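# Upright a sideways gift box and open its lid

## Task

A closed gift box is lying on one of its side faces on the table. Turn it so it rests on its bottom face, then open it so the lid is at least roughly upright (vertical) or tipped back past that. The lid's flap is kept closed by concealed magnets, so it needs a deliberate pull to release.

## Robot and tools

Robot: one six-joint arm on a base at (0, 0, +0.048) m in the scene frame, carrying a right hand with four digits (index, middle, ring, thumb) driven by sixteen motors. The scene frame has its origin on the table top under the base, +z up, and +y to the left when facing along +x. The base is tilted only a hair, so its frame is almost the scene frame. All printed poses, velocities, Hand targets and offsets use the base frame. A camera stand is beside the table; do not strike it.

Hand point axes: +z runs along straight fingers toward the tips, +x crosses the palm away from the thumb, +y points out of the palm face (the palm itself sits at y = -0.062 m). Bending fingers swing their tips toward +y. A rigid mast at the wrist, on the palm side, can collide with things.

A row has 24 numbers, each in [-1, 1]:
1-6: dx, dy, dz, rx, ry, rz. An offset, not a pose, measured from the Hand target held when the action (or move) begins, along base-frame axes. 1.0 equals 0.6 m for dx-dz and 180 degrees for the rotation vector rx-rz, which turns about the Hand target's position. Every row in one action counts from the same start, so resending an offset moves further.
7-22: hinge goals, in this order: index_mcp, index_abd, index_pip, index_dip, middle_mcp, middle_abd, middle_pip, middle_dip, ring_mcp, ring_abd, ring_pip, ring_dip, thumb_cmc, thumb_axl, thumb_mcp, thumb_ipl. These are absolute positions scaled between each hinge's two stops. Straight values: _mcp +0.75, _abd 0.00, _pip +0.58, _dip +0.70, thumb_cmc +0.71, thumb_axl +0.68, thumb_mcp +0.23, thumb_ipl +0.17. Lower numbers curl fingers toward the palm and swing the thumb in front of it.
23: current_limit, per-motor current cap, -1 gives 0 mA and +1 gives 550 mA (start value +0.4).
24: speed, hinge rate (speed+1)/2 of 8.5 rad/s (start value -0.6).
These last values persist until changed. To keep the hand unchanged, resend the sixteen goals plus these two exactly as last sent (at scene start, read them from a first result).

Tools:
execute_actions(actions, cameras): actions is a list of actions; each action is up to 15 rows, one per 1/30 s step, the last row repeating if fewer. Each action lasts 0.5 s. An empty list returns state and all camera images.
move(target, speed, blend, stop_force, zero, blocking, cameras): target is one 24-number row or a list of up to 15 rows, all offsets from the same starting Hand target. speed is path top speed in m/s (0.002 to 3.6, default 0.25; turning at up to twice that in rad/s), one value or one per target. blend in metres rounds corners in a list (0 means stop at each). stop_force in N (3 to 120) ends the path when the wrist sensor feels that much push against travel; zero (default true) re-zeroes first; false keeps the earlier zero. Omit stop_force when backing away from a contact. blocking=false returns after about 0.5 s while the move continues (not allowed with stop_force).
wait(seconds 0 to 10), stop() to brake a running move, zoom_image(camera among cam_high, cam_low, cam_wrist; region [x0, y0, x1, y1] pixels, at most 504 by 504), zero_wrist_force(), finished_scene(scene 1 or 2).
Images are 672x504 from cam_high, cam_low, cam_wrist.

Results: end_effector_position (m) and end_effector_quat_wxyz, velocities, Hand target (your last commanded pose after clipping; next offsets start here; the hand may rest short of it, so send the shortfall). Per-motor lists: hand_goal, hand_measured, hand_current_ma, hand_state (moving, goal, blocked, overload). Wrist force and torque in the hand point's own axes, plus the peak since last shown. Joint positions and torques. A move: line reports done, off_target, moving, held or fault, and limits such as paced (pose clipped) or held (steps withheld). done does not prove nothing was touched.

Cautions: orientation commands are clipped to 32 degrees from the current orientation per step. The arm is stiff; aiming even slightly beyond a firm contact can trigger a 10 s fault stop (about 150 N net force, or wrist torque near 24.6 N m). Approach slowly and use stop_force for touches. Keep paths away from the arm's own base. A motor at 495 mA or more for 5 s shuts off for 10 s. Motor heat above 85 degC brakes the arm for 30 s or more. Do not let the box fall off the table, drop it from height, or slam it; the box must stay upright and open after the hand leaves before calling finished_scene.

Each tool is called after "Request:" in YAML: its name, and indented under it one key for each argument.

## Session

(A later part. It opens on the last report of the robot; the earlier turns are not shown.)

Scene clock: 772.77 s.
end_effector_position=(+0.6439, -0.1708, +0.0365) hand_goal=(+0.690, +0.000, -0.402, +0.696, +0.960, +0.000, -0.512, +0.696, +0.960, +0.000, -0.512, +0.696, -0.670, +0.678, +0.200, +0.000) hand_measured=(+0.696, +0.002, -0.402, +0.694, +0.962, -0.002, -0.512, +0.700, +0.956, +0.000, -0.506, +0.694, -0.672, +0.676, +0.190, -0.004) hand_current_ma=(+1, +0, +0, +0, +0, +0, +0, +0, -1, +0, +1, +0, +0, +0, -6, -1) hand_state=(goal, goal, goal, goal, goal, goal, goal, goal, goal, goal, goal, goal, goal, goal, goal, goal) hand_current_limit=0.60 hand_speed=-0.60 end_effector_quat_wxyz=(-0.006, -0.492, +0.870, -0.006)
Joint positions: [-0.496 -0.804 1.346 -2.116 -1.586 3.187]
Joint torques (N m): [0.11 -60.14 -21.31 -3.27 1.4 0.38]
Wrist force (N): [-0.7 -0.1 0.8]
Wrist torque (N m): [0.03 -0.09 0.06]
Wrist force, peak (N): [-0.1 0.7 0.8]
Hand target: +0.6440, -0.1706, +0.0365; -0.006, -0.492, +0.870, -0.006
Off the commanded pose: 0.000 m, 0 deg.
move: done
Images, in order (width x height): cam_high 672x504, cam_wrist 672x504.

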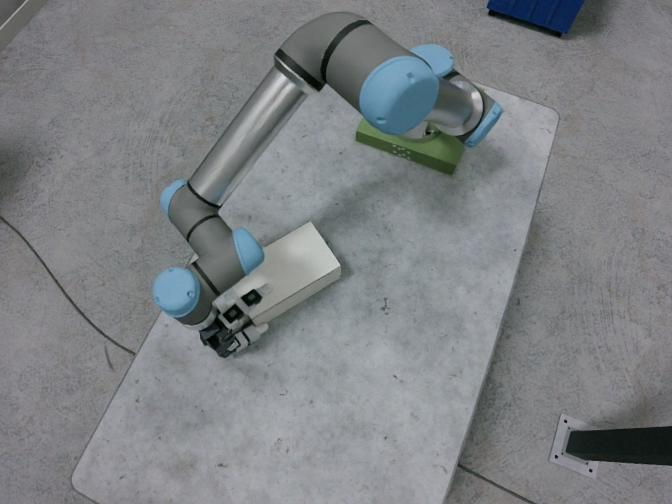

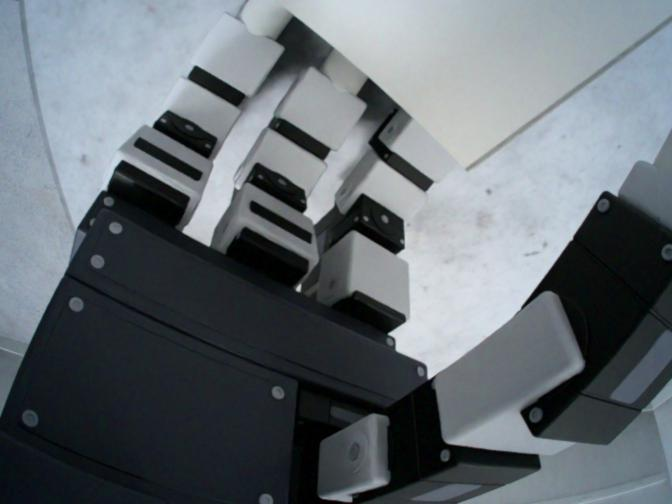

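Request:
move:
  target:
    - [0, 0, 0.0062, 0, 0, 0, 0.689, 0.0, -0.403, 0.696, 0.96, 0.0, -0.512, 0.696, 0.96, 0.0, -0.512, 0.696, -0.671, 0.678, 0.2, 0.0, 0.7, -0.6]
    - [0, 0, 0.0062, 0, 0, 0, 0.689, 0.0, -0.403, 0.696, 0.96, 0.0, -0.512, 0.696, 0.96, 0.0, -0.512, 0.696, -0.671, 0.678, -0.584, -0.081, 0.7, -0.75]
  speed: 0.01
  cameras: ["cam_wrist", "cam_high", "cam_low"]

Request:
zoom_image:
  camera: "cam_high"
  region: [190, 240, 320, 380]

Request:
zoom_image:
  camera: "cam_low"
  region: [460, 210, 672, 480]

Scene clock: 777.77 s.
end_effector_position=(+0.6440, -0.1706, +0.0403) hand_goal=(+0.690, +0.000, -0.402, +0.696, +0.960, +0.000, -0.512, +0.696, +0.960, +0.000, -0.512, +0.696, -0.670, +0.678, -0.584, -0.080) hand_measured=(+0.698, +0.002, -0.394, +0.698, +0.962, -0.002, -0.512, +0.700, +0.956, +0.000, -0.506, +0.694, -0.672, +0.676, -0.256, -0.060) hand_current_ma=(+2, +0, +2, +0, +0, +0, +0, +0, -1, +0, +1, +0, +0, +0, +467, +21) hand_state=(goal, goal, goal, goal, goal, goal, goal, goal, goal, goal, goal, goal, goal, goal, blocked, blocked) hand_current_limit=0.70 hand_speed=-0.75 end_effector_quat_wxyz=(-0.006, -0.492, +0.870, -0.006)
Joint positions: [-0.496 -0.809 1.343 -2.109 -1.586 3.187]
Joint torques (N m): [14.58 -43.59 -17.35 -3.79 1.39 1.18]
Wrist force (N): [-0.4 1.0 -5.0]
Wrist torque (N m): [-0.05 -0.06 0.05]
Wrist force, peak (N): [-0.5 1.2 -5.3]
Hand target: +0.6440, -0.1706, +0.0403; -0.006, -0.492, +0.870, -0.006
Off the commanded pose: 0.000 m, 0 deg.
move: done

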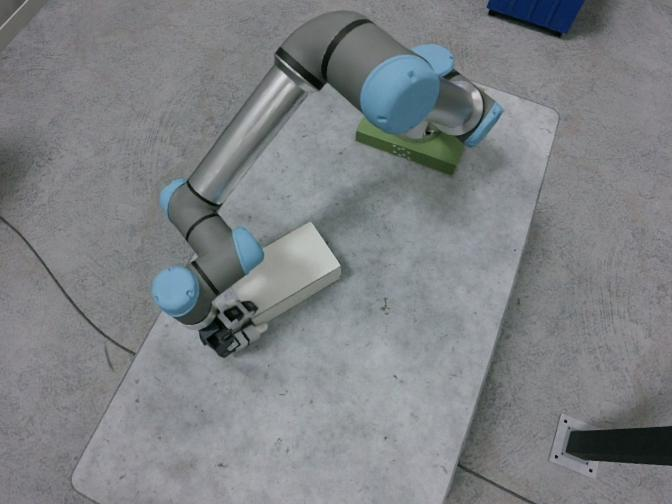

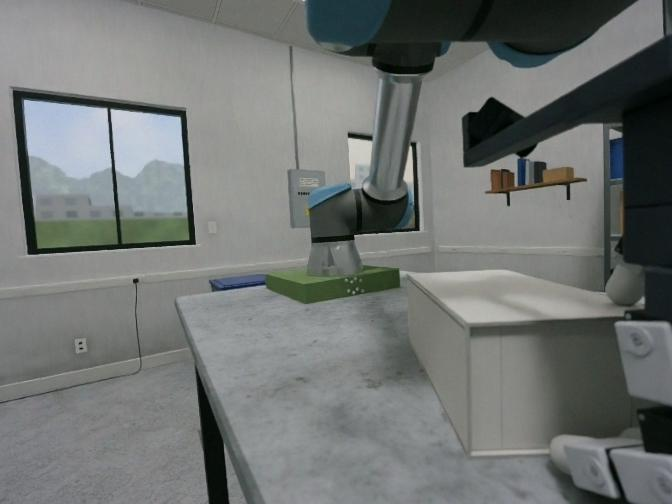

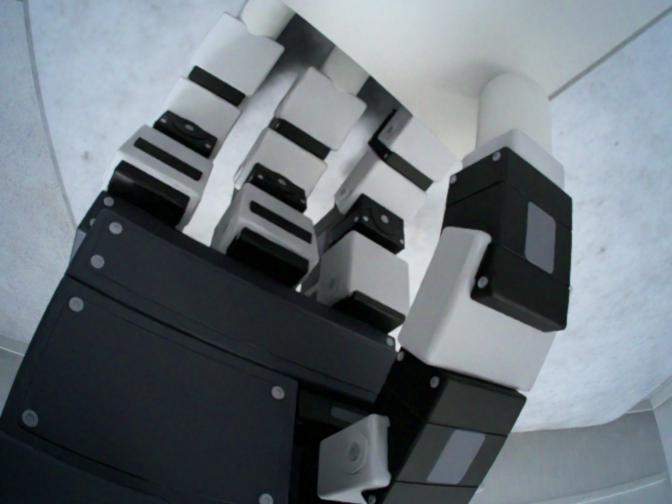

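Scaled by 3.600.

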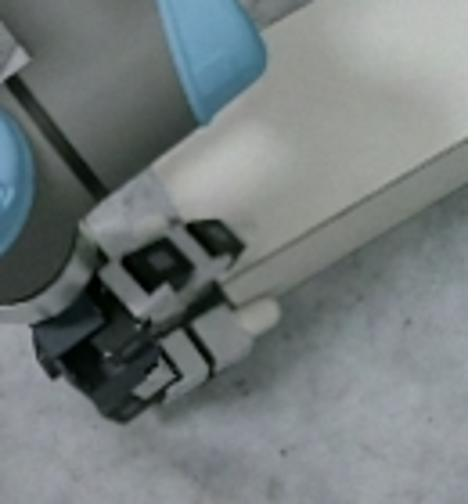

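Scaled by 1.867.

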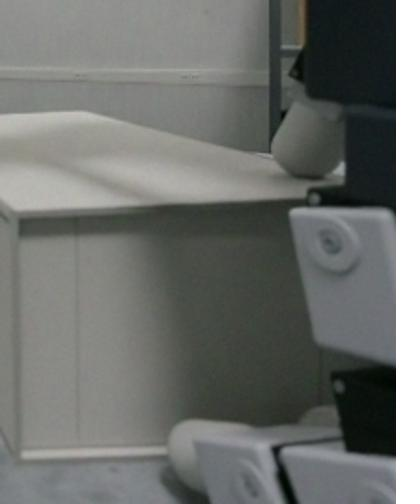

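Request:
move:
  target: [0, 0, 0.0, 0, 0, 0, 0.689, 0.0, -0.403, 0.696, 0.8466, 0.0, -0.378, 0.696, 0.8466, 0.0, -0.378, 0.696, -0.671, 0.678, -0.584, -0.081, 0.7, -0.85]
  speed: 0.01
  cameras: ["cam_low"]

Request:
zoom_image:
  camera: "cam_low"
  region: [460, 210, 672, 480]

Scene clock: 780.63 s.
end_effector_position=(+0.6440, -0.1706, +0.0403) hand_goal=(+0.690, +0.000, -0.402, +0.696, +0.846, +0.000, -0.378, +0.696, +0.846, +0.000, -0.378, +0.696, -0.670, +0.678, -0.584, -0.080) hand_measured=(+0.698, +0.002, -0.394, +0.698, +0.848, -0.002, -0.378, +0.700, +0.848, +0.000, -0.378, +0.694, -0.672, +0.676, -0.256, -0.058) hand_current_ma=(+2, +0, +2, +0, +0, +0, +0, +0, +0, +0, +0, +0, +0, +0, +467, +21) hand_state=(goal, goal, goal, goal, goal, goal, goal, goal, goal, goal, goal, goal, goal, goal, blocked, blocked) hand_current_limit=0.70 hand_speed=-0.85 end_effector_quat_wxyz=(-0.006, -0.492, +0.870, -0.006)
Joint positions: [-0.496 -0.809 1.343 -2.109 -1.586 3.187]
Joint torques (N m): [13.8 -43.64 -16.26 -4.17 1.23 1.09]
Wrist force (N): [-0.3 1.2 -4.8]
Wrist torque (N m): [-0.02 -0.08 0.07]
Wrist force, peak (N): [-0.4 1.2 -5.4]
Hand target: +0.6440, -0.1706, +0.0403; -0.006, -0.492, +0.870, -0.006
Off the commanded pose: 0.000 m, 0 deg.
move: done
Images, in order (width x height): cam_low 672x504.

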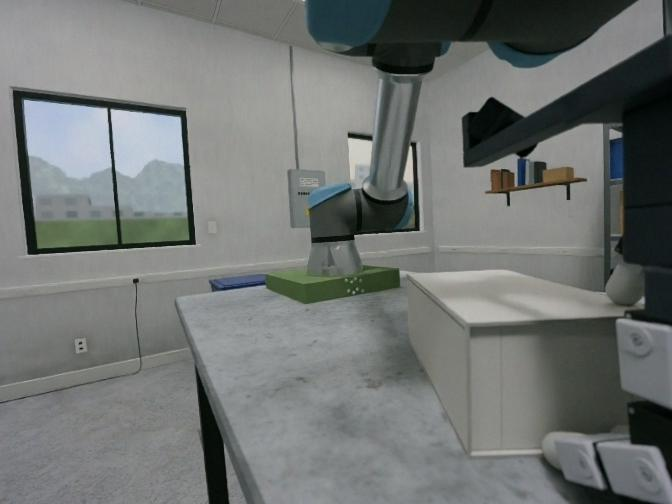

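Scaled by 1.867.

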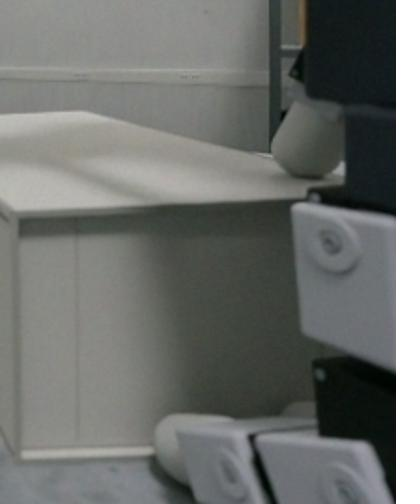

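Request:
move:
  target: [0, 0, 0.0, 0, 0, 0, 0.689, 0.0, -0.403, 0.696, 0.703, 0.0, -0.228, 0.696, 0.703, 0.0, -0.228, 0.696, -0.671, 0.678, -0.584, -0.081, 0.7, -0.85]
  speed: 0.01
  cameras: ["cam_low"]

Request:
zoom_image:
  camera: "cam_low"
  region: [460, 210, 672, 480]

Scene clock: 782.87 s.
end_effector_position=(+0.6440, -0.1706, +0.0403) hand_goal=(+0.690, +0.000, -0.402, +0.696, +0.704, +0.000, -0.228, +0.696, +0.704, +0.000, -0.228, +0.696, -0.670, +0.678, -0.584, -0.080) hand_measured=(+0.696, +0.002, -0.394, +0.698, +0.754, -0.004, -0.264, +0.680, +0.710, +0.000, -0.228, +0.694, -0.668, +0.680, -0.256, -0.052) hand_current_ma=(+1, +0, +2, +0, +65, -1, -32, -7, +1, +0, +0, +0, +0, +0, +467, +34) hand_state=(goal, goal, goal, goal, blocked, goal, blocked, goal, goal, goal, goal, goal, goal, goal, blocked, blocked) hand_current_limit=0.70 hand_speed=-0.85 end_effector_quat_wxyz=(-0.006, -0.492, +0.870, -0.006)
Joint positions: [-0.496 -0.809 1.343 -2.109 -1.586 3.187]
Joint torques (N m): [13.12 -44.17 -16.38 0.42 1.22 1.11]
Wrist force (N): [0.5 -1.4 -6.0]
Wrist torque (N m): [0.30 0.09 -0.05]
Wrist force, peak (N): [-0.3 -5.4 -9.7]
Hand target: +0.6440, -0.1706, +0.0403; -0.006, -0.492, +0.870, -0.006
Off the commanded pose: 0.000 m, 0 deg.
move: done
Images, in order (width x height): cam_low 672x504.

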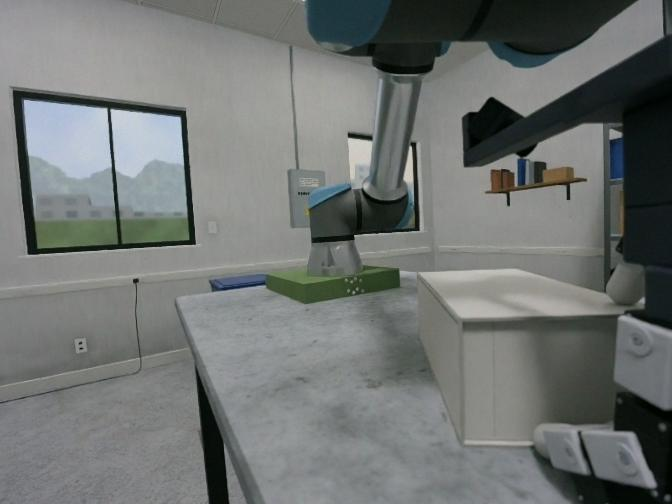

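Scaled by 1.867.

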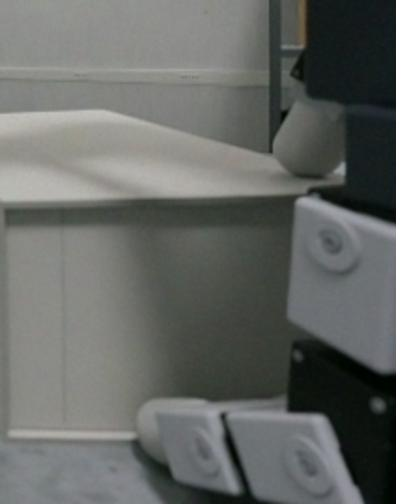

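Request:
execute_actions:
  actions:
    - [[0,0,0.0042,0,0,0,0.689,0.0,-0.403,0.696,0.73,0.0,-0.12,0.696,0.73,0.0,-0.12,0.696,-0.671,0.678,-0.584,-0.081,0.7,-0.8]]
    - [[0,0,0.0042,0,0,0,0.689,0.0,-0.403,0.696,0.70,0.0,-0.05,0.696,0.70,0.0,-0.05,0.696,-0.671,0.678,-0.584,-0.081,0.7,-0.8]]
    - [[0,0,0.0042,0,0,0,0.689,0.0,-0.403,0.696,0.67,0.0,0.02,0.696,0.67,0.0,0.02,0.696,-0.671,0.678,-0.584,-0.081,0.7,-0.8]]
    - [[0,0,0.0042,0,0,0,0.689,0.0,-0.403,0.696,0.64,0.0,0.09,0.696,0.64,0.0,0.09,0.696,-0.671,0.678,-0.584,-0.081,0.7,-0.8]]
  cameras: ["cam_high", "cam_low", "cam_wrist"]

Request:
zoom_image:
  camera: "cam_low"
  region: [460, 210, 672, 480]

Request:
zoom_image:
  camera: "cam_high"
  region: [190, 220, 350, 380]

Scene clock: 788.60 s.
end_effector_position=(+0.6440, -0.1707, +0.0504) hand_goal=(+0.690, +0.000, -0.402, +0.696, +0.640, +0.000, +0.090, +0.696, +0.640, +0.000, +0.090, +0.696, -0.670, +0.678, -0.584, -0.080) hand_measured=(+0.708, +0.010, -0.382, +0.704, +0.632, -0.004, +0.052, +0.680, +0.622, +0.000, +0.062, +0.690, -0.670, +0.678, -0.390, -0.052) hand_current_ma=(+11, +3, +10, +2, -2, -1, -36, -8, -11, +0, -20, -2, +0, +0, +468, +36) hand_state=(goal, goal, goal, goal, goal, goal, blocked, goal, goal, goal, blocked, goal, goal, goal, blocked, blocked) hand_current_limit=0.70 hand_speed=-0.80 end_effector_quat_wxyz=(-0.006, -0.492, +0.870, -0.006)
Joint positions: [-0.496 -0.821 1.336 -2.089 -1.586 3.187]
Joint torques (N m): [13.13 -37.31 -15.26 -4.09 1.21 1.15]
Wrist force (N): [0.1 2.7 -5.6]
Wrist torque (N m): [0.26 0.06 0.09]
Wrist force, peak (N): [0.1 -2.2 -7.9]
Hand target: +0.6440, -0.1706, +0.0503; -0.006, -0.492, +0.870, -0.006
Off the commanded pose: 0.000 m, 0 deg.

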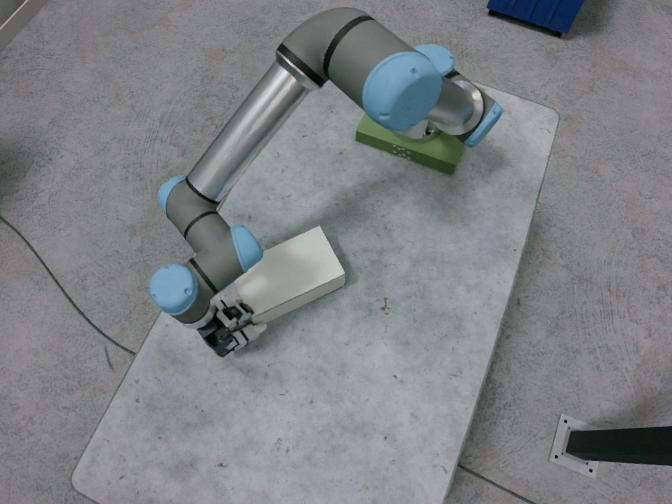

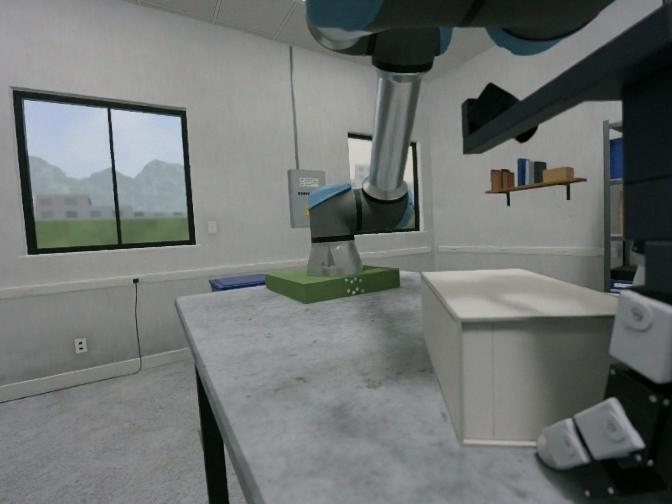

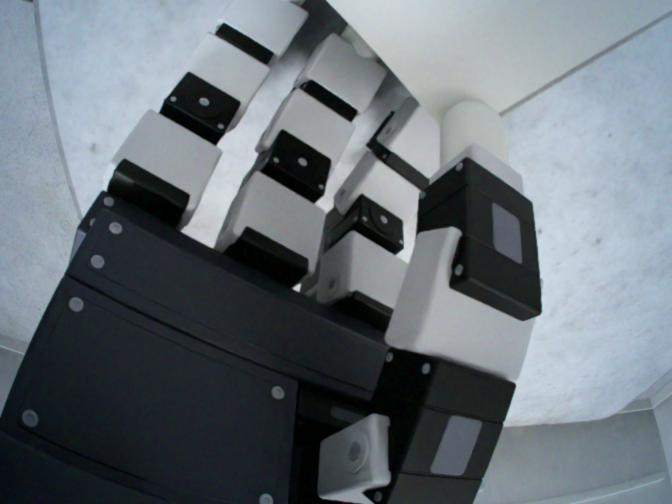

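Scaled by 1.867.

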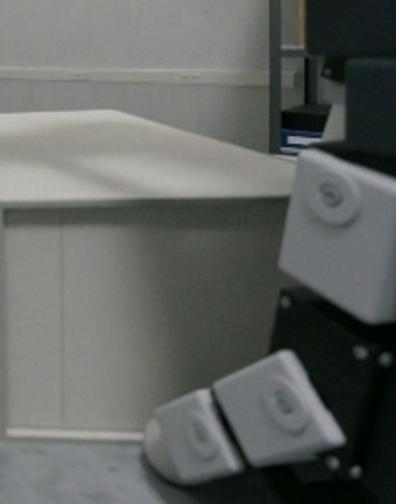

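Scaled by 3.150.

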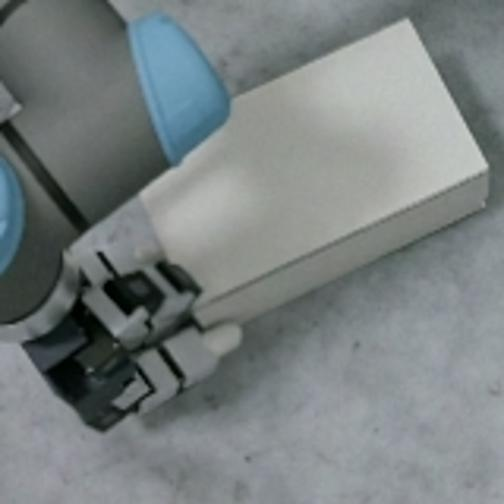

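Request:
move:
  target:
    - [0, 0, 0.0, 0, 0, 0, 0.689, 0.0, -0.403, 0.696, 0.9, 0.0, -0.3, 0.696, 0.9, 0.0, -0.3, 0.696, -0.671, 0.678, 0.25, 0.1, 0.6, -0.5]
    - [0.0857, -0.0515, 0.0, 0, 0, 0, 0.689, 0.0, -0.403, 0.696, 0.9, 0.0, -0.3, 0.696, 0.9, 0.0, -0.3, 0.696, -0.671, 0.678, 0.25, 0.1, 0.6, -0.5]
    - [0.0857, -0.0515, 0.2, 0, 0, 0, 0.89, 0.0, -0.737, 0.696, 0.89, 0.0, -0.737, 0.696, 0.89, 0.0, -0.737, 0.696, -0.714, 0.678, 0.25, 0.1, 0.6, -0.5]
    - [0.14, 0.25, 0.2, 0, 0, 0.5055, 0.89, 0.0, -0.737, 0.696, 0.89, 0.0, -0.737, 0.696, 0.89, 0.0, -0.737, 0.696, -0.714, 0.678, 0.25, 0.1, 0.6, -0.5]
  speed: [0.05, 0.08, 0.25, 0.35]
  blend: [0, 0.01, 0.03, 0]
  cameras: ["cam_high", "cam_low", "cam_wrist"]

Request:
zoom_image:
  camera: "cam_high"
  region: [190, 200, 370, 360]

Scene clock: 826.93 s.
end_effector_position=(+0.7279, -0.0205, +0.1704) hand_goal=(+0.890, +0.000, -0.736, +0.696, +0.890, +0.000, -0.736, +0.696, +0.890, +0.000, -0.736, +0.696, -0.714, +0.678, +0.250, +0.100) hand_measured=(+0.888, +0.004, -0.728, +0.700, +0.892, -0.002, -0.728, +0.694, +0.892, +0.000, -0.730, +0.694, -0.712, +0.678, +0.240, +0.096) hand_current_ma=(+0, +0, +3, +1, +0, +0, +2, +0, +0, +0, +2, +0, +0, +0, -5, -1) hand_state=(goal, goal, goal, goal, goal, goal, goal, goal, goal, goal, goal, goal, goal, goal, goal, goal) hand_current_limit=0.60 hand_speed=-0.50 end_effector_quat_wxyz=(+0.000, +0.966, -0.259, +0.008)
Joint positions: [-0.116 -0.816 1.002 -1.773 -1.573 1.979]
Joint torques (N m): [-14.64 -44.58 -34.54 -0.36 0.75 -1.31]
Wrist force (N): [0.1 0.2 0.9]
Wrist torque (N m): [-0.04 -0.08 -0.03]
Wrist force, peak (N): [-1.2 -3.2 -8.4]
Hand target: +0.7280, -0.0206, +0.1703; +0.000, +0.966, -0.259, +0.008
Off the commanded pose: 0.000 m, 0 deg.
move: done; blend cut to 0 m at target 3

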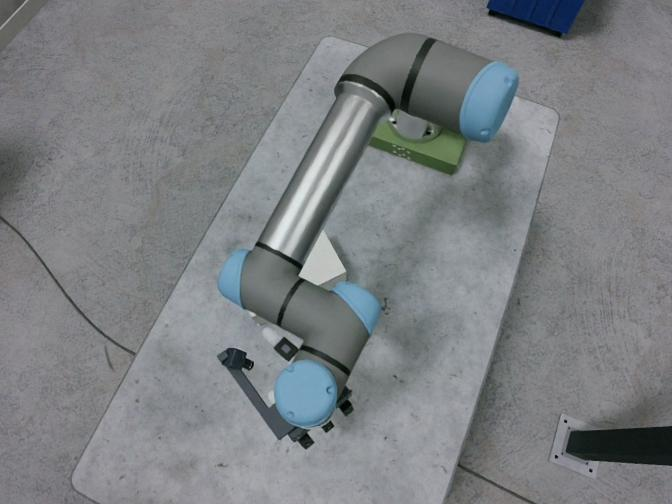

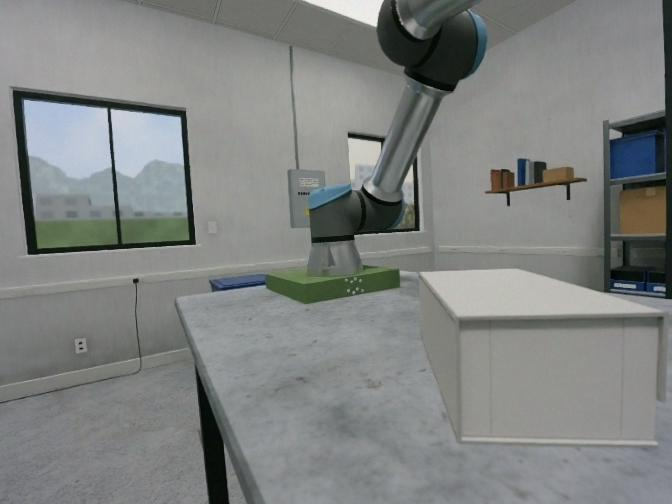

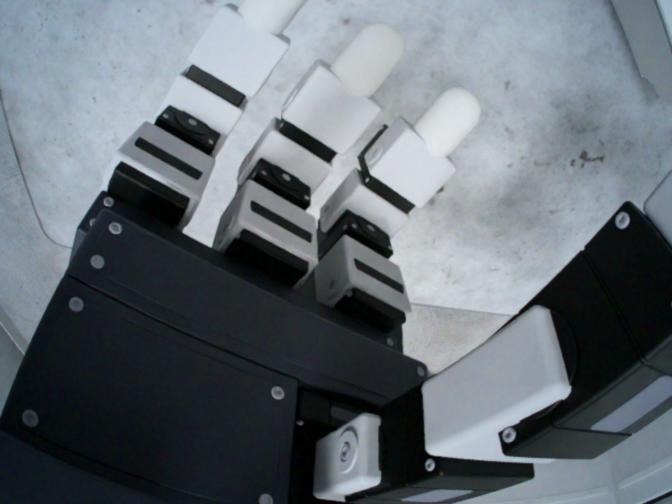

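Scaled by 2.800.

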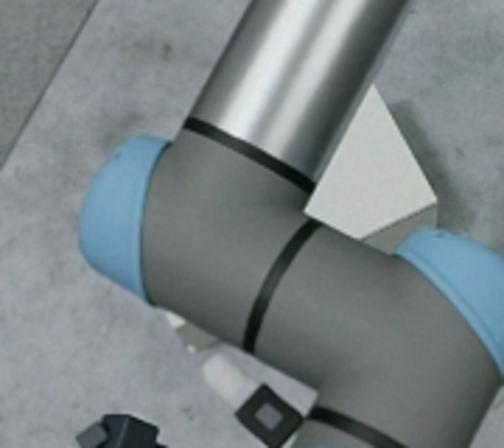

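Request:
zoom_image:
  camera: "cam_low"
  region: [410, 240, 672, 470]

Request:
zoom_image:
  camera: "cam_low"
  region: [590, 280, 672, 460]

Scaled by 1.924.

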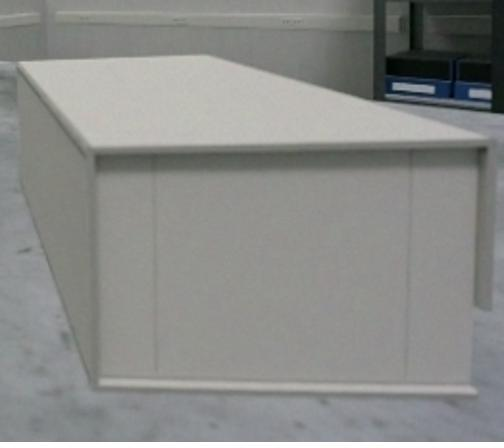

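Scaled by 2.800.

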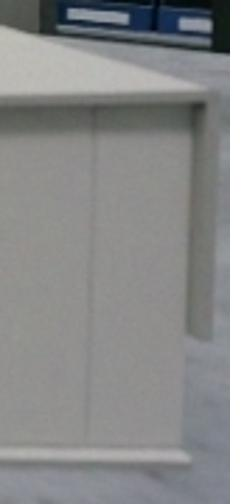

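Request:
move:
  target: [-0.2, 0.6, 0.25, 0, 0, 0, 0.89, 0.0, -0.737, 0.696, 0.89, 0.0, -0.737, 0.696, 0.89, 0.0, -0.737, 0.696, -0.714, 0.678, 0.25, 0.1, 0.6, -0.5]
  speed: 0.5
  cameras: ["cam_high", "cam_low"]

Request:
zoom_image:
  camera: "cam_high"
  region: [210, 200, 370, 340]

Request:
zoom_image:
  camera: "cam_low"
  region: [580, 270, 672, 460]

Scene clock: 841.40 s.
end_effector_position=(+0.6080, +0.3393, +0.3203) hand_goal=(+0.890, +0.000, -0.736, +0.696, +0.890, +0.000, -0.736, +0.696, +0.890, +0.000, -0.736, +0.696, -0.714, +0.678, +0.250, +0.100) hand_measured=(+0.888, +0.004, -0.728, +0.700, +0.892, -0.002, -0.728, +0.694, +0.892, +0.000, -0.730, +0.694, -0.712, +0.678, +0.240, +0.096) hand_current_ma=(+0, +0, +3, +1, +0, +0, +2, +0, +0, +0, +2, +0, +0, +0, -5, -1) hand_state=(goal, goal, goal, goal, goal, goal, goal, goal, goal, goal, goal, goal, goal, goal, goal, goal) hand_current_limit=0.60 hand_speed=-0.50 end_effector_quat_wxyz=(+0.000, +0.966, -0.259, +0.008)
Joint positions: [0.371 -0.847 0.673 -1.409 -1.58 2.466]
Joint torques (N m): [4.45 -58.15 -33.9 -1.23 0.01 1.19]
Wrist force (N): [0.0 0.4 0.8]
Wrist torque (N m): [0.00 -0.07 0.05]
Wrist force, peak (N): [1.9 2.7 2.2]
Hand target: +0.6080, +0.3394, +0.3203; +0.000, +0.966, -0.259, +0.008
Off the commanded pose: 0.000 m, 0 deg.
move: done
Images, in order (width x height): cam_high 672x504, cam_low 672x504.

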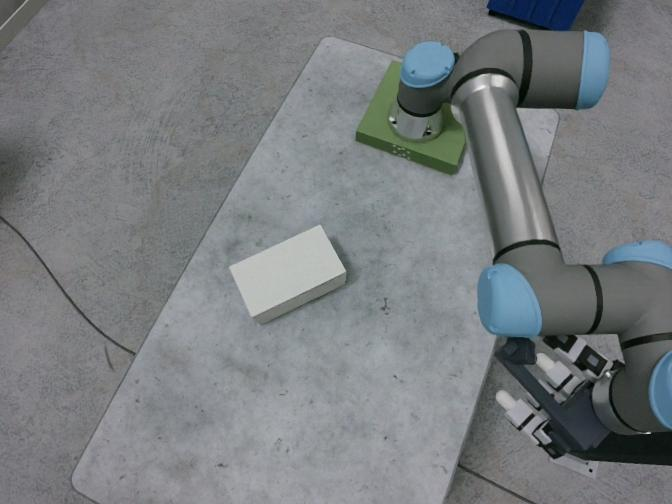

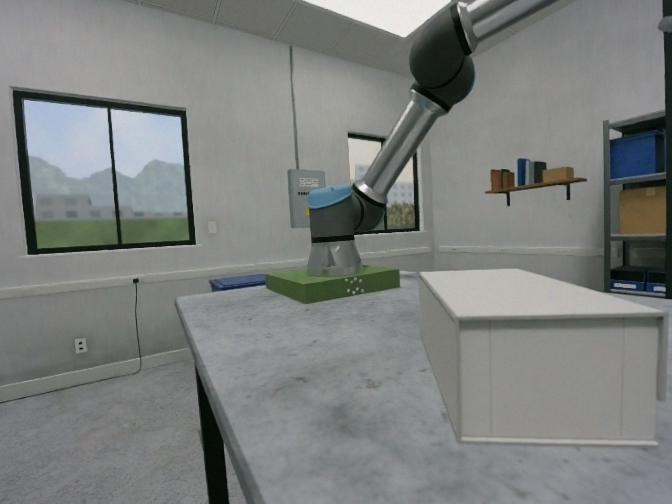

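Scaled by 3.150.

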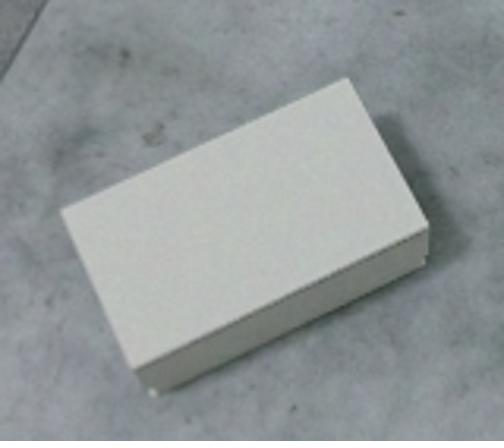

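Scaled by 2.653.

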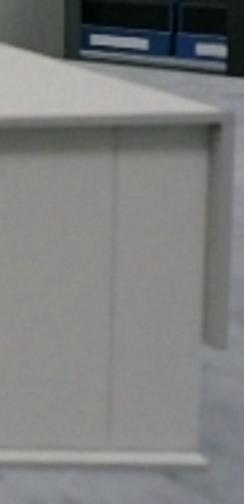

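Request:
move:
  target:
    - [-0.0445, -0.6403, -0.2838, 0, 0, -0.0528, 0.918, 0.0, -0.591, 0.696, 0.918, 0.0, -0.591, 0.696, 0.918, 0.0, -0.591, 0.696, -0.714, 0.678, 0.169, -0.325, 0.6, -0.6]
    - [-0.0445, -0.6403, -0.478, 0, 0, -0.0528, 0.918, 0.0, -0.591, 0.696, 0.918, 0.0, -0.591, 0.696, 0.918, 0.0, -0.591, 0.696, -0.714, 0.678, 0.169, -0.325, 0.6, -0.6]
  speed: [0.4, 0.06]
  cameras: ["cam_high", "cam_wrist"]

Request:
zoom_image:
  camera: "cam_high"
  region: [210, 200, 370, 360]

Scene clock: 853.57 s.
end_effector_position=(+0.5812, -0.0448, +0.0334) hand_goal=(+0.918, +0.000, -0.590, +0.696, +0.918, +0.000, -0.590, +0.696, +0.918, +0.000, -0.590, +0.696, -0.714, +0.678, +0.170, -0.324) hand_measured=(+0.916, +0.004, -0.590, +0.700, +0.916, -0.002, -0.590, +0.694, +0.916, +0.000, -0.590, +0.694, -0.712, +0.678, +0.168, -0.322) hand_current_ma=(+0, +0, +0, +1, +0, +0, +0, +0, +0, +0, +0, +0, +0, +0, +0, +0) hand_state=(goal, goal, goal, goal, goal, goal, goal, goal, goal, goal, goal, goal, goal, goal, goal, goal) hand_current_limit=0.60 hand_speed=-0.60 end_effector_quat_wxyz=(+0.001, +0.941, -0.338, +0.008)
Joint positions: [-0.195 -0.98 1.682 -2.288 -1.574 2.066]
Joint torques (N m): [-13.54 -56.98 -29.18 -0.42 -1.76 -1.47]
Wrist force (N): [0.1 0.4 0.6]
Wrist torque (N m): [0.00 -0.08 -0.01]
Wrist force, peak (N): [1.6 3.0 1.7]
Hand target: +0.5813, -0.0448, +0.0335; +0.001, +0.941, -0.338, +0.008
Off the commanded pose: 0.000 m, 0 deg.
move: done
Images, in order (width x height): cam_high 672x504, cam_wrist 672x504.

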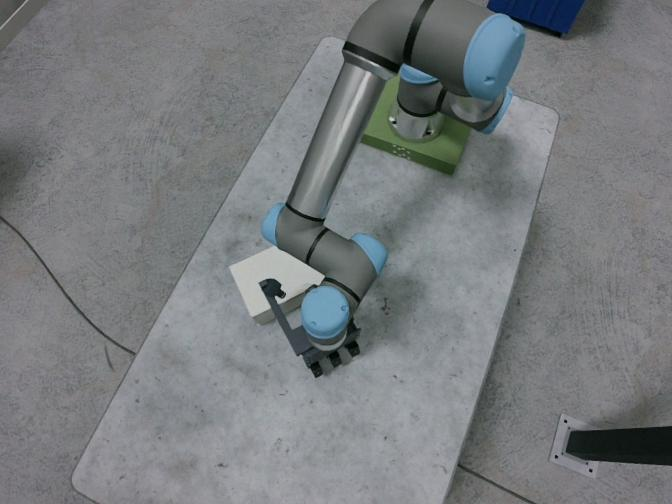

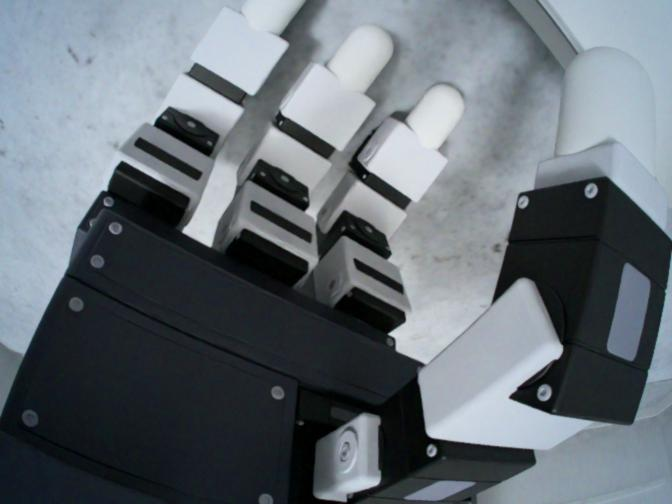

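Scaled by 3.150.

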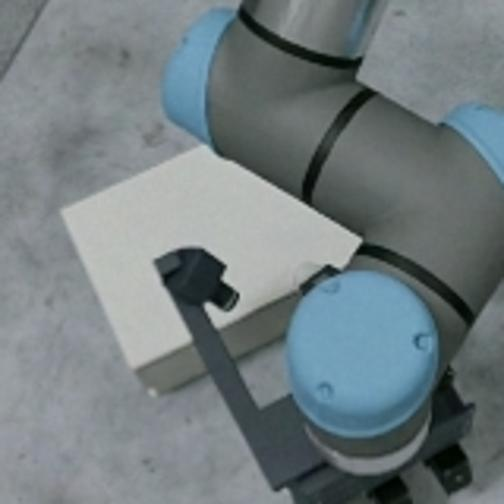

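Request:
move:
  target: [-0.0678, -0.0823, 0, 0, 0, 0, 0.918, 0.0, -0.591, 0.696, 0.918, 0.0, -0.591, 0.696, 0.918, 0.0, -0.591, 0.696, -0.714, 0.678, 0.169, -0.325, 0.6, -0.6]
  speed: 0.025
  stop_force: 3
  cameras: ["cam_high", "cam_wrist", "cam_low"]

Scene clock: 859.23 s.
end_effector_position=(+0.5406, -0.0942, +0.0335) hand_goal=(+0.918, +0.000, -0.590, +0.696, +0.918, +0.000, -0.590, +0.696, +0.918, +0.000, -0.590, +0.696, -0.714, +0.678, +0.170, -0.324) hand_measured=(+0.920, +0.004, -0.590, +0.694, +0.918, -0.002, -0.590, +0.694, +0.916, +0.000, -0.590, +0.694, -0.712, +0.678, +0.168, -0.322) hand_current_ma=(+0, +0, +0, +0, +0, +0, +0, +0, +0, +0, +0, +0, +0, +0, +0, +0) hand_state=(goal, goal, goal, goal, goal, goal, goal, goal, goal, goal, goal, goal, goal, goal, goal, goal) hand_current_limit=0.60 hand_speed=-0.60 end_effector_quat_wxyz=(+0.001, +0.941, -0.338, +0.008)
Joint positions: [-0.288 -1.052 1.809 -2.343 -1.573 1.972]
Joint torques (N m): [14 -30.08 -29.37 -0.55 1.22 1.33]
Wrist force (N): [0.0 0.2 0.9]
Wrist torque (N m): [-0.02 -0.08 0.02]
Wrist force, peak (N): [-0.4 -1.6 -0.5]
Hand target: +0.5406, -0.0942, +0.0335; +0.001, +0.941, -0.338, +0.008
Off the commanded pose: 0.000 m, 0 deg.
move: done

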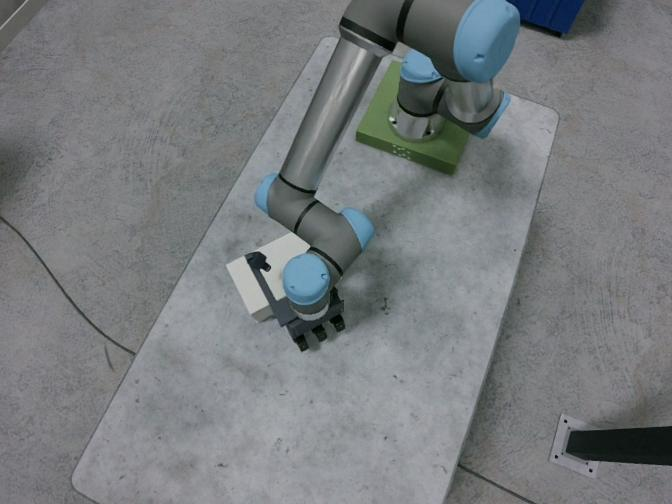

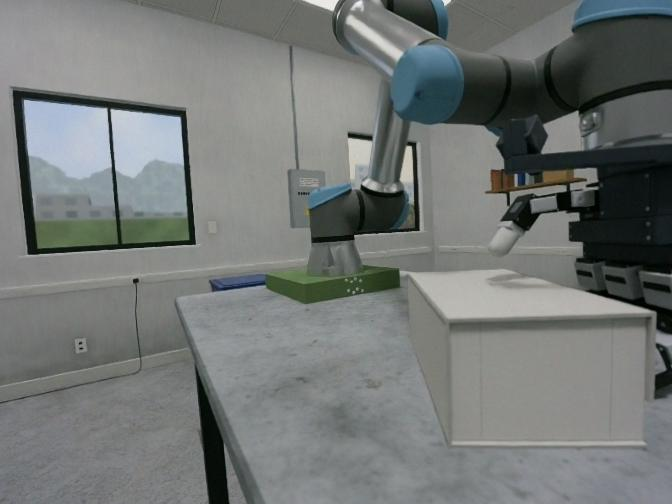

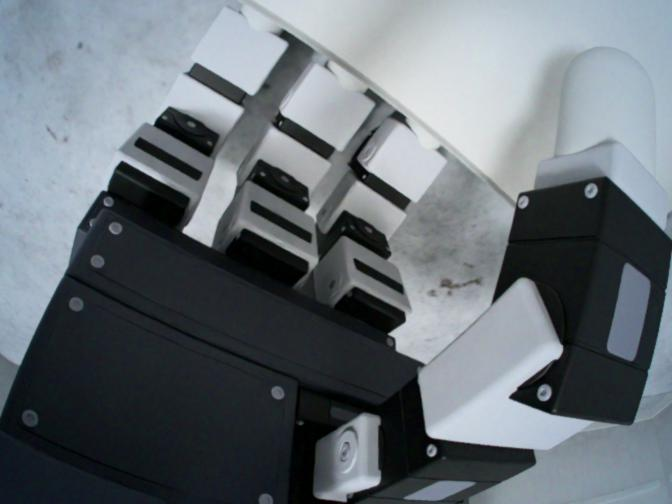

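Request:
move:
  target:
    - [0, 0, 0.004, 0, 0, 0, 0.918, 0.0, -0.591, 0.696, 0.918, 0.0, -0.591, 0.696, 0.918, 0.0, -0.591, 0.696, -0.714, 0.678, 0.169, -0.325, 0.7, -0.6]
    - [0, 0, 0.004, 0, 0, 0, 0.918, 0.0, -0.591, 0.696, 0.918, 0.0, -0.591, 0.696, 0.918, 0.0, -0.591, 0.696, -0.714, 0.678, -0.427, -0.325, 0.7, -0.75]
  speed: 0.01
  cameras: ["cam_low", "cam_wrist"]

Request:
zoom_image:
  camera: "cam_low"
  region: [400, 180, 672, 460]

Scene clock: 862.27 s.
end_effector_position=(+0.5406, -0.0942, +0.0360) hand_goal=(+0.918, +0.000, -0.590, +0.696, +0.918, +0.000, -0.590, +0.696, +0.918, +0.000, -0.590, +0.696, -0.714, +0.678, -0.426, -0.324) hand_measured=(+0.920, +0.004, -0.590, +0.694, +0.918, -0.002, -0.590, +0.694, +0.916, +0.000, -0.590, +0.694, -0.712, +0.678, -0.132, -0.310) hand_current_ma=(+0, +0, +0, +0, +0, +0, +0, +0, +0, +0, +0, +0, +0, +0, +467, +10) hand_state=(goal, goal, goal, goal, goal, goal, goal, goal, goal, goal, goal, goal, goal, goal, blocked, goal) hand_current_limit=0.70 hand_speed=-0.75 end_effector_quat_wxyz=(+0.001, +0.941, -0.338, +0.008)
Joint positions: [-0.288 -1.056 1.807 -2.338 -1.573 1.972]
Joint torques (N m): [13.87 -32.39 -19.26 -3.91 -0.06 1.14]
Wrist force (N): [-0.4 1.3 -6.0]
Wrist torque (N m): [-0.04 -0.02 0.00]
Wrist force, peak (N): [0.0 1.1 -6.3]
Hand target: +0.5406, -0.0942, +0.0360; +0.001, +0.941, -0.338, +0.008
Off the commanded pose: 0.000 m, 0 deg.
move: done
Images, in order (width x height): cam_low 672x504, cam_wrist 672x504.

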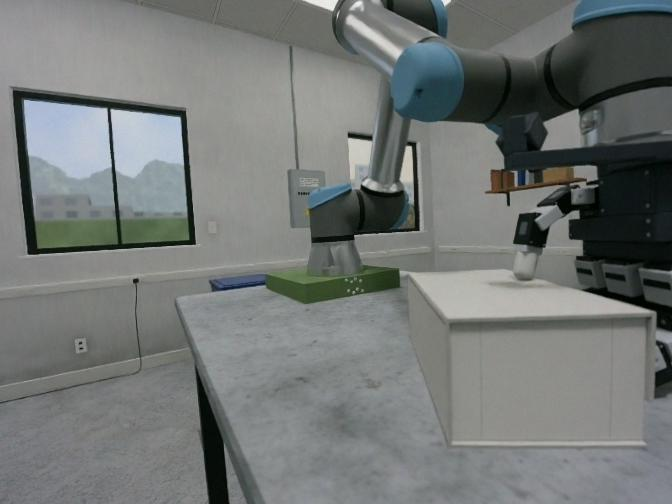

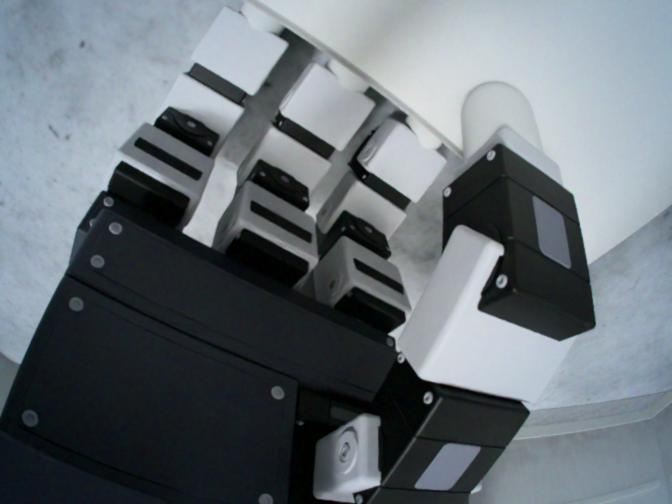

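Scaled by 1.800.

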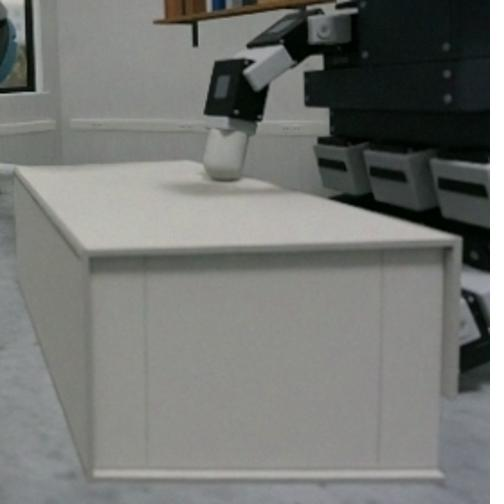

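Request:
move:
  target: [0, 0, 0.008, 0, 0, 0, 0.918, 0.0, -0.591, 0.696, 0.918, 0.0, -0.591, 0.696, 0.918, 0.0, -0.591, 0.696, -0.714, 0.678, -0.427, -0.325, 0.7, -0.75]
  speed: 0.01
  cameras: ["cam_low"]

Request:
zoom_image:
  camera: "cam_low"
  region: [400, 180, 672, 460]

Scene clock: 864.83 s.
end_effector_position=(+0.5406, -0.0942, +0.0409) hand_goal=(+0.918, +0.000, -0.590, +0.696, +0.918, +0.000, -0.590, +0.696, +0.918, +0.000, -0.590, +0.696, -0.714, +0.678, -0.426, -0.324) hand_measured=(+0.934, +0.004, -0.578, +0.700, +0.932, -0.002, -0.578, +0.700, +0.928, +0.000, -0.576, +0.702, -0.716, +0.678, -0.194, -0.298) hand_current_ma=(+8, +0, +5, +1, +6, +0, +4, +1, +4, +0, +6, +1, +0, +0, +468, +30) hand_state=(goal, goal, goal, goal, goal, goal, goal, goal, goal, goal, goal, goal, goal, goal, blocked, blocked) hand_current_limit=0.70 hand_speed=-0.75 end_effector_quat_wxyz=(+0.001, +0.941, -0.338, +0.008)
Joint positions: [-0.288 -1.064 1.804 -2.327 -1.573 1.972]
Joint torques (N m): [13.06 -35.75 -24.05 -3.88 -1.3 1.25]
Wrist force (N): [0.0 1.9 -0.8]
Wrist torque (N m): [0.12 -0.16 0.03]
Wrist force, peak (N): [-0.2 0.9 -6.5]
Hand target: +0.5406, -0.0942, +0.0408; +0.001, +0.941, -0.338, +0.008
Off the commanded pose: 0.000 m, 0 deg.
move: done
Images, in order (width x height): cam_low 672x504.

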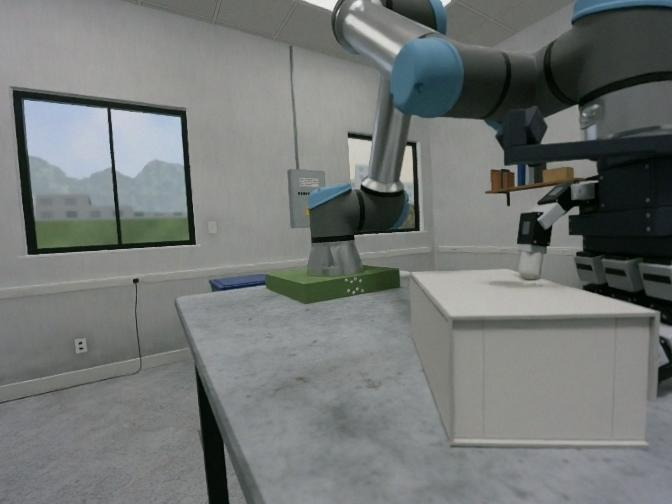

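Scaled by 1.800.

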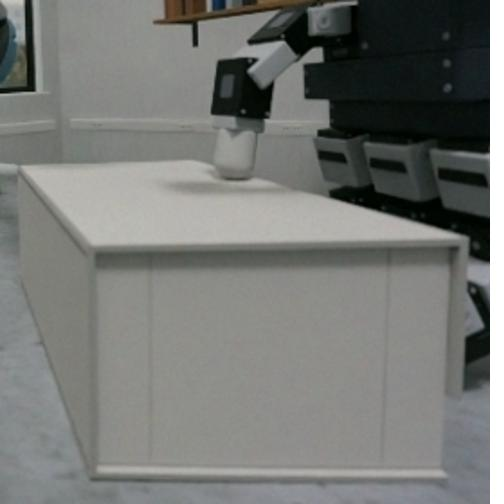

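Request:
execute_actions:
  actions:
    - [[-0.0106,-0.0129,0.1,0,0,0,0.918,0.0,-0.591,0.696,0.918,0.0,-0.591,0.696,0.918,0.0,-0.591,0.696,-0.714,0.678,-0.427,-0.325,0.7,-0.75]]
  cameras: ["cam_high", "cam_low", "cam_wrist"]

Request:
zoom_image:
  camera: "cam_low"
  region: [400, 150, 672, 460]

Scene clock: 871.03 s.
end_effector_position=(+0.5342, -0.1019, +0.1007) hand_goal=(+0.918, +0.000, -0.590, +0.696, +0.918, +0.000, -0.590, +0.696, +0.918, +0.000, -0.590, +0.696, -0.714, +0.678, -0.426, -0.324) hand_measured=(+0.930, +0.002, -0.576, +0.704, +0.930, +0.000, -0.578, +0.702, +0.926, +0.000, -0.582, +0.700, -0.714, +0.678, -0.426, -0.322) hand_current_ma=(+6, +0, +7, +2, +5, +0, +4, +1, +3, +0, +3, +1, +0, +0, +0, +0) hand_state=(goal, goal, goal, goal, goal, goal, goal, goal, goal, goal, goal, goal, goal, goal, goal, goal) hand_current_limit=0.70 hand_speed=-0.75 end_effector_quat_wxyz=(+0.001, +0.941, -0.338, +0.008)
Joint positions: [-0.304 -1.165 1.772 -2.193 -1.573 1.957]
Joint torques (N m): [13.97 -45.41 -30.81 -1.28 -3.01 -1.04]
Wrist force (N): [0.3 0.0 1.1]
Wrist torque (N m): [0.05 -0.06 -0.03]
Wrist force, peak (N): [-2.7 -4.5 18.8]
Hand target: +0.5342, -0.1019, +0.1008; +0.001, +0.941, -0.338, +0.008
Off the commanded pose: 0.000 m, 0 deg.

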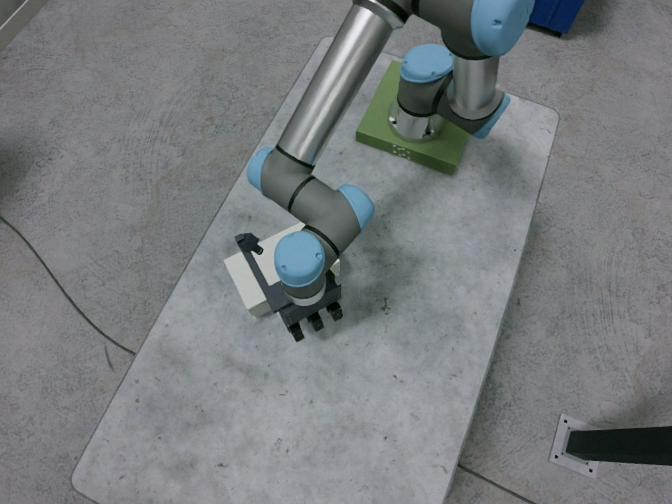

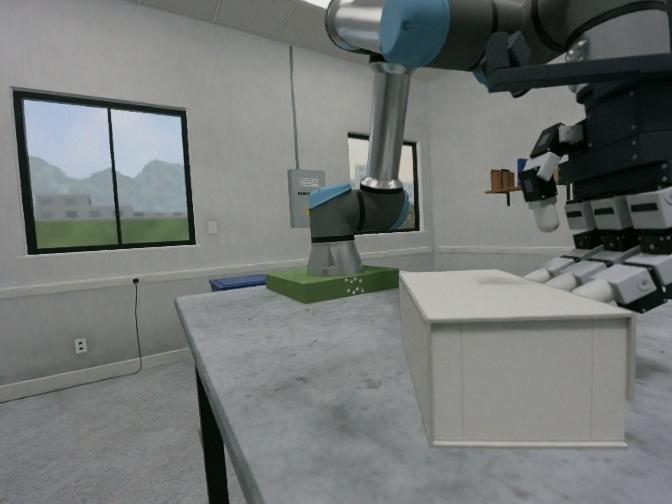

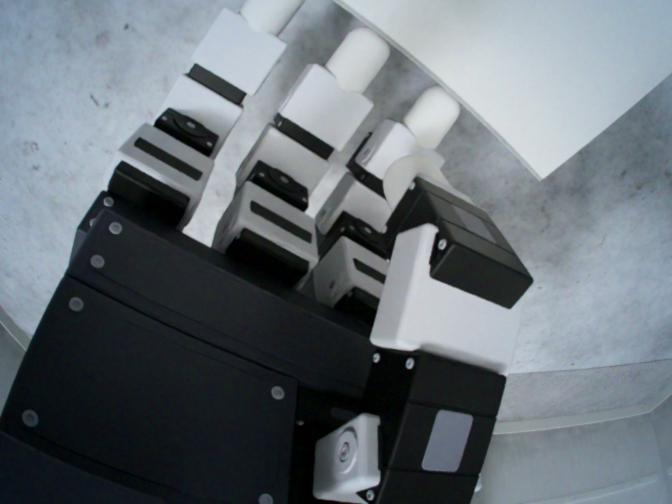

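Scaled by 1.626.

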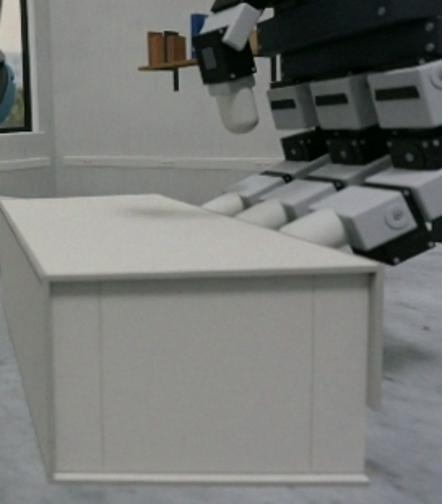

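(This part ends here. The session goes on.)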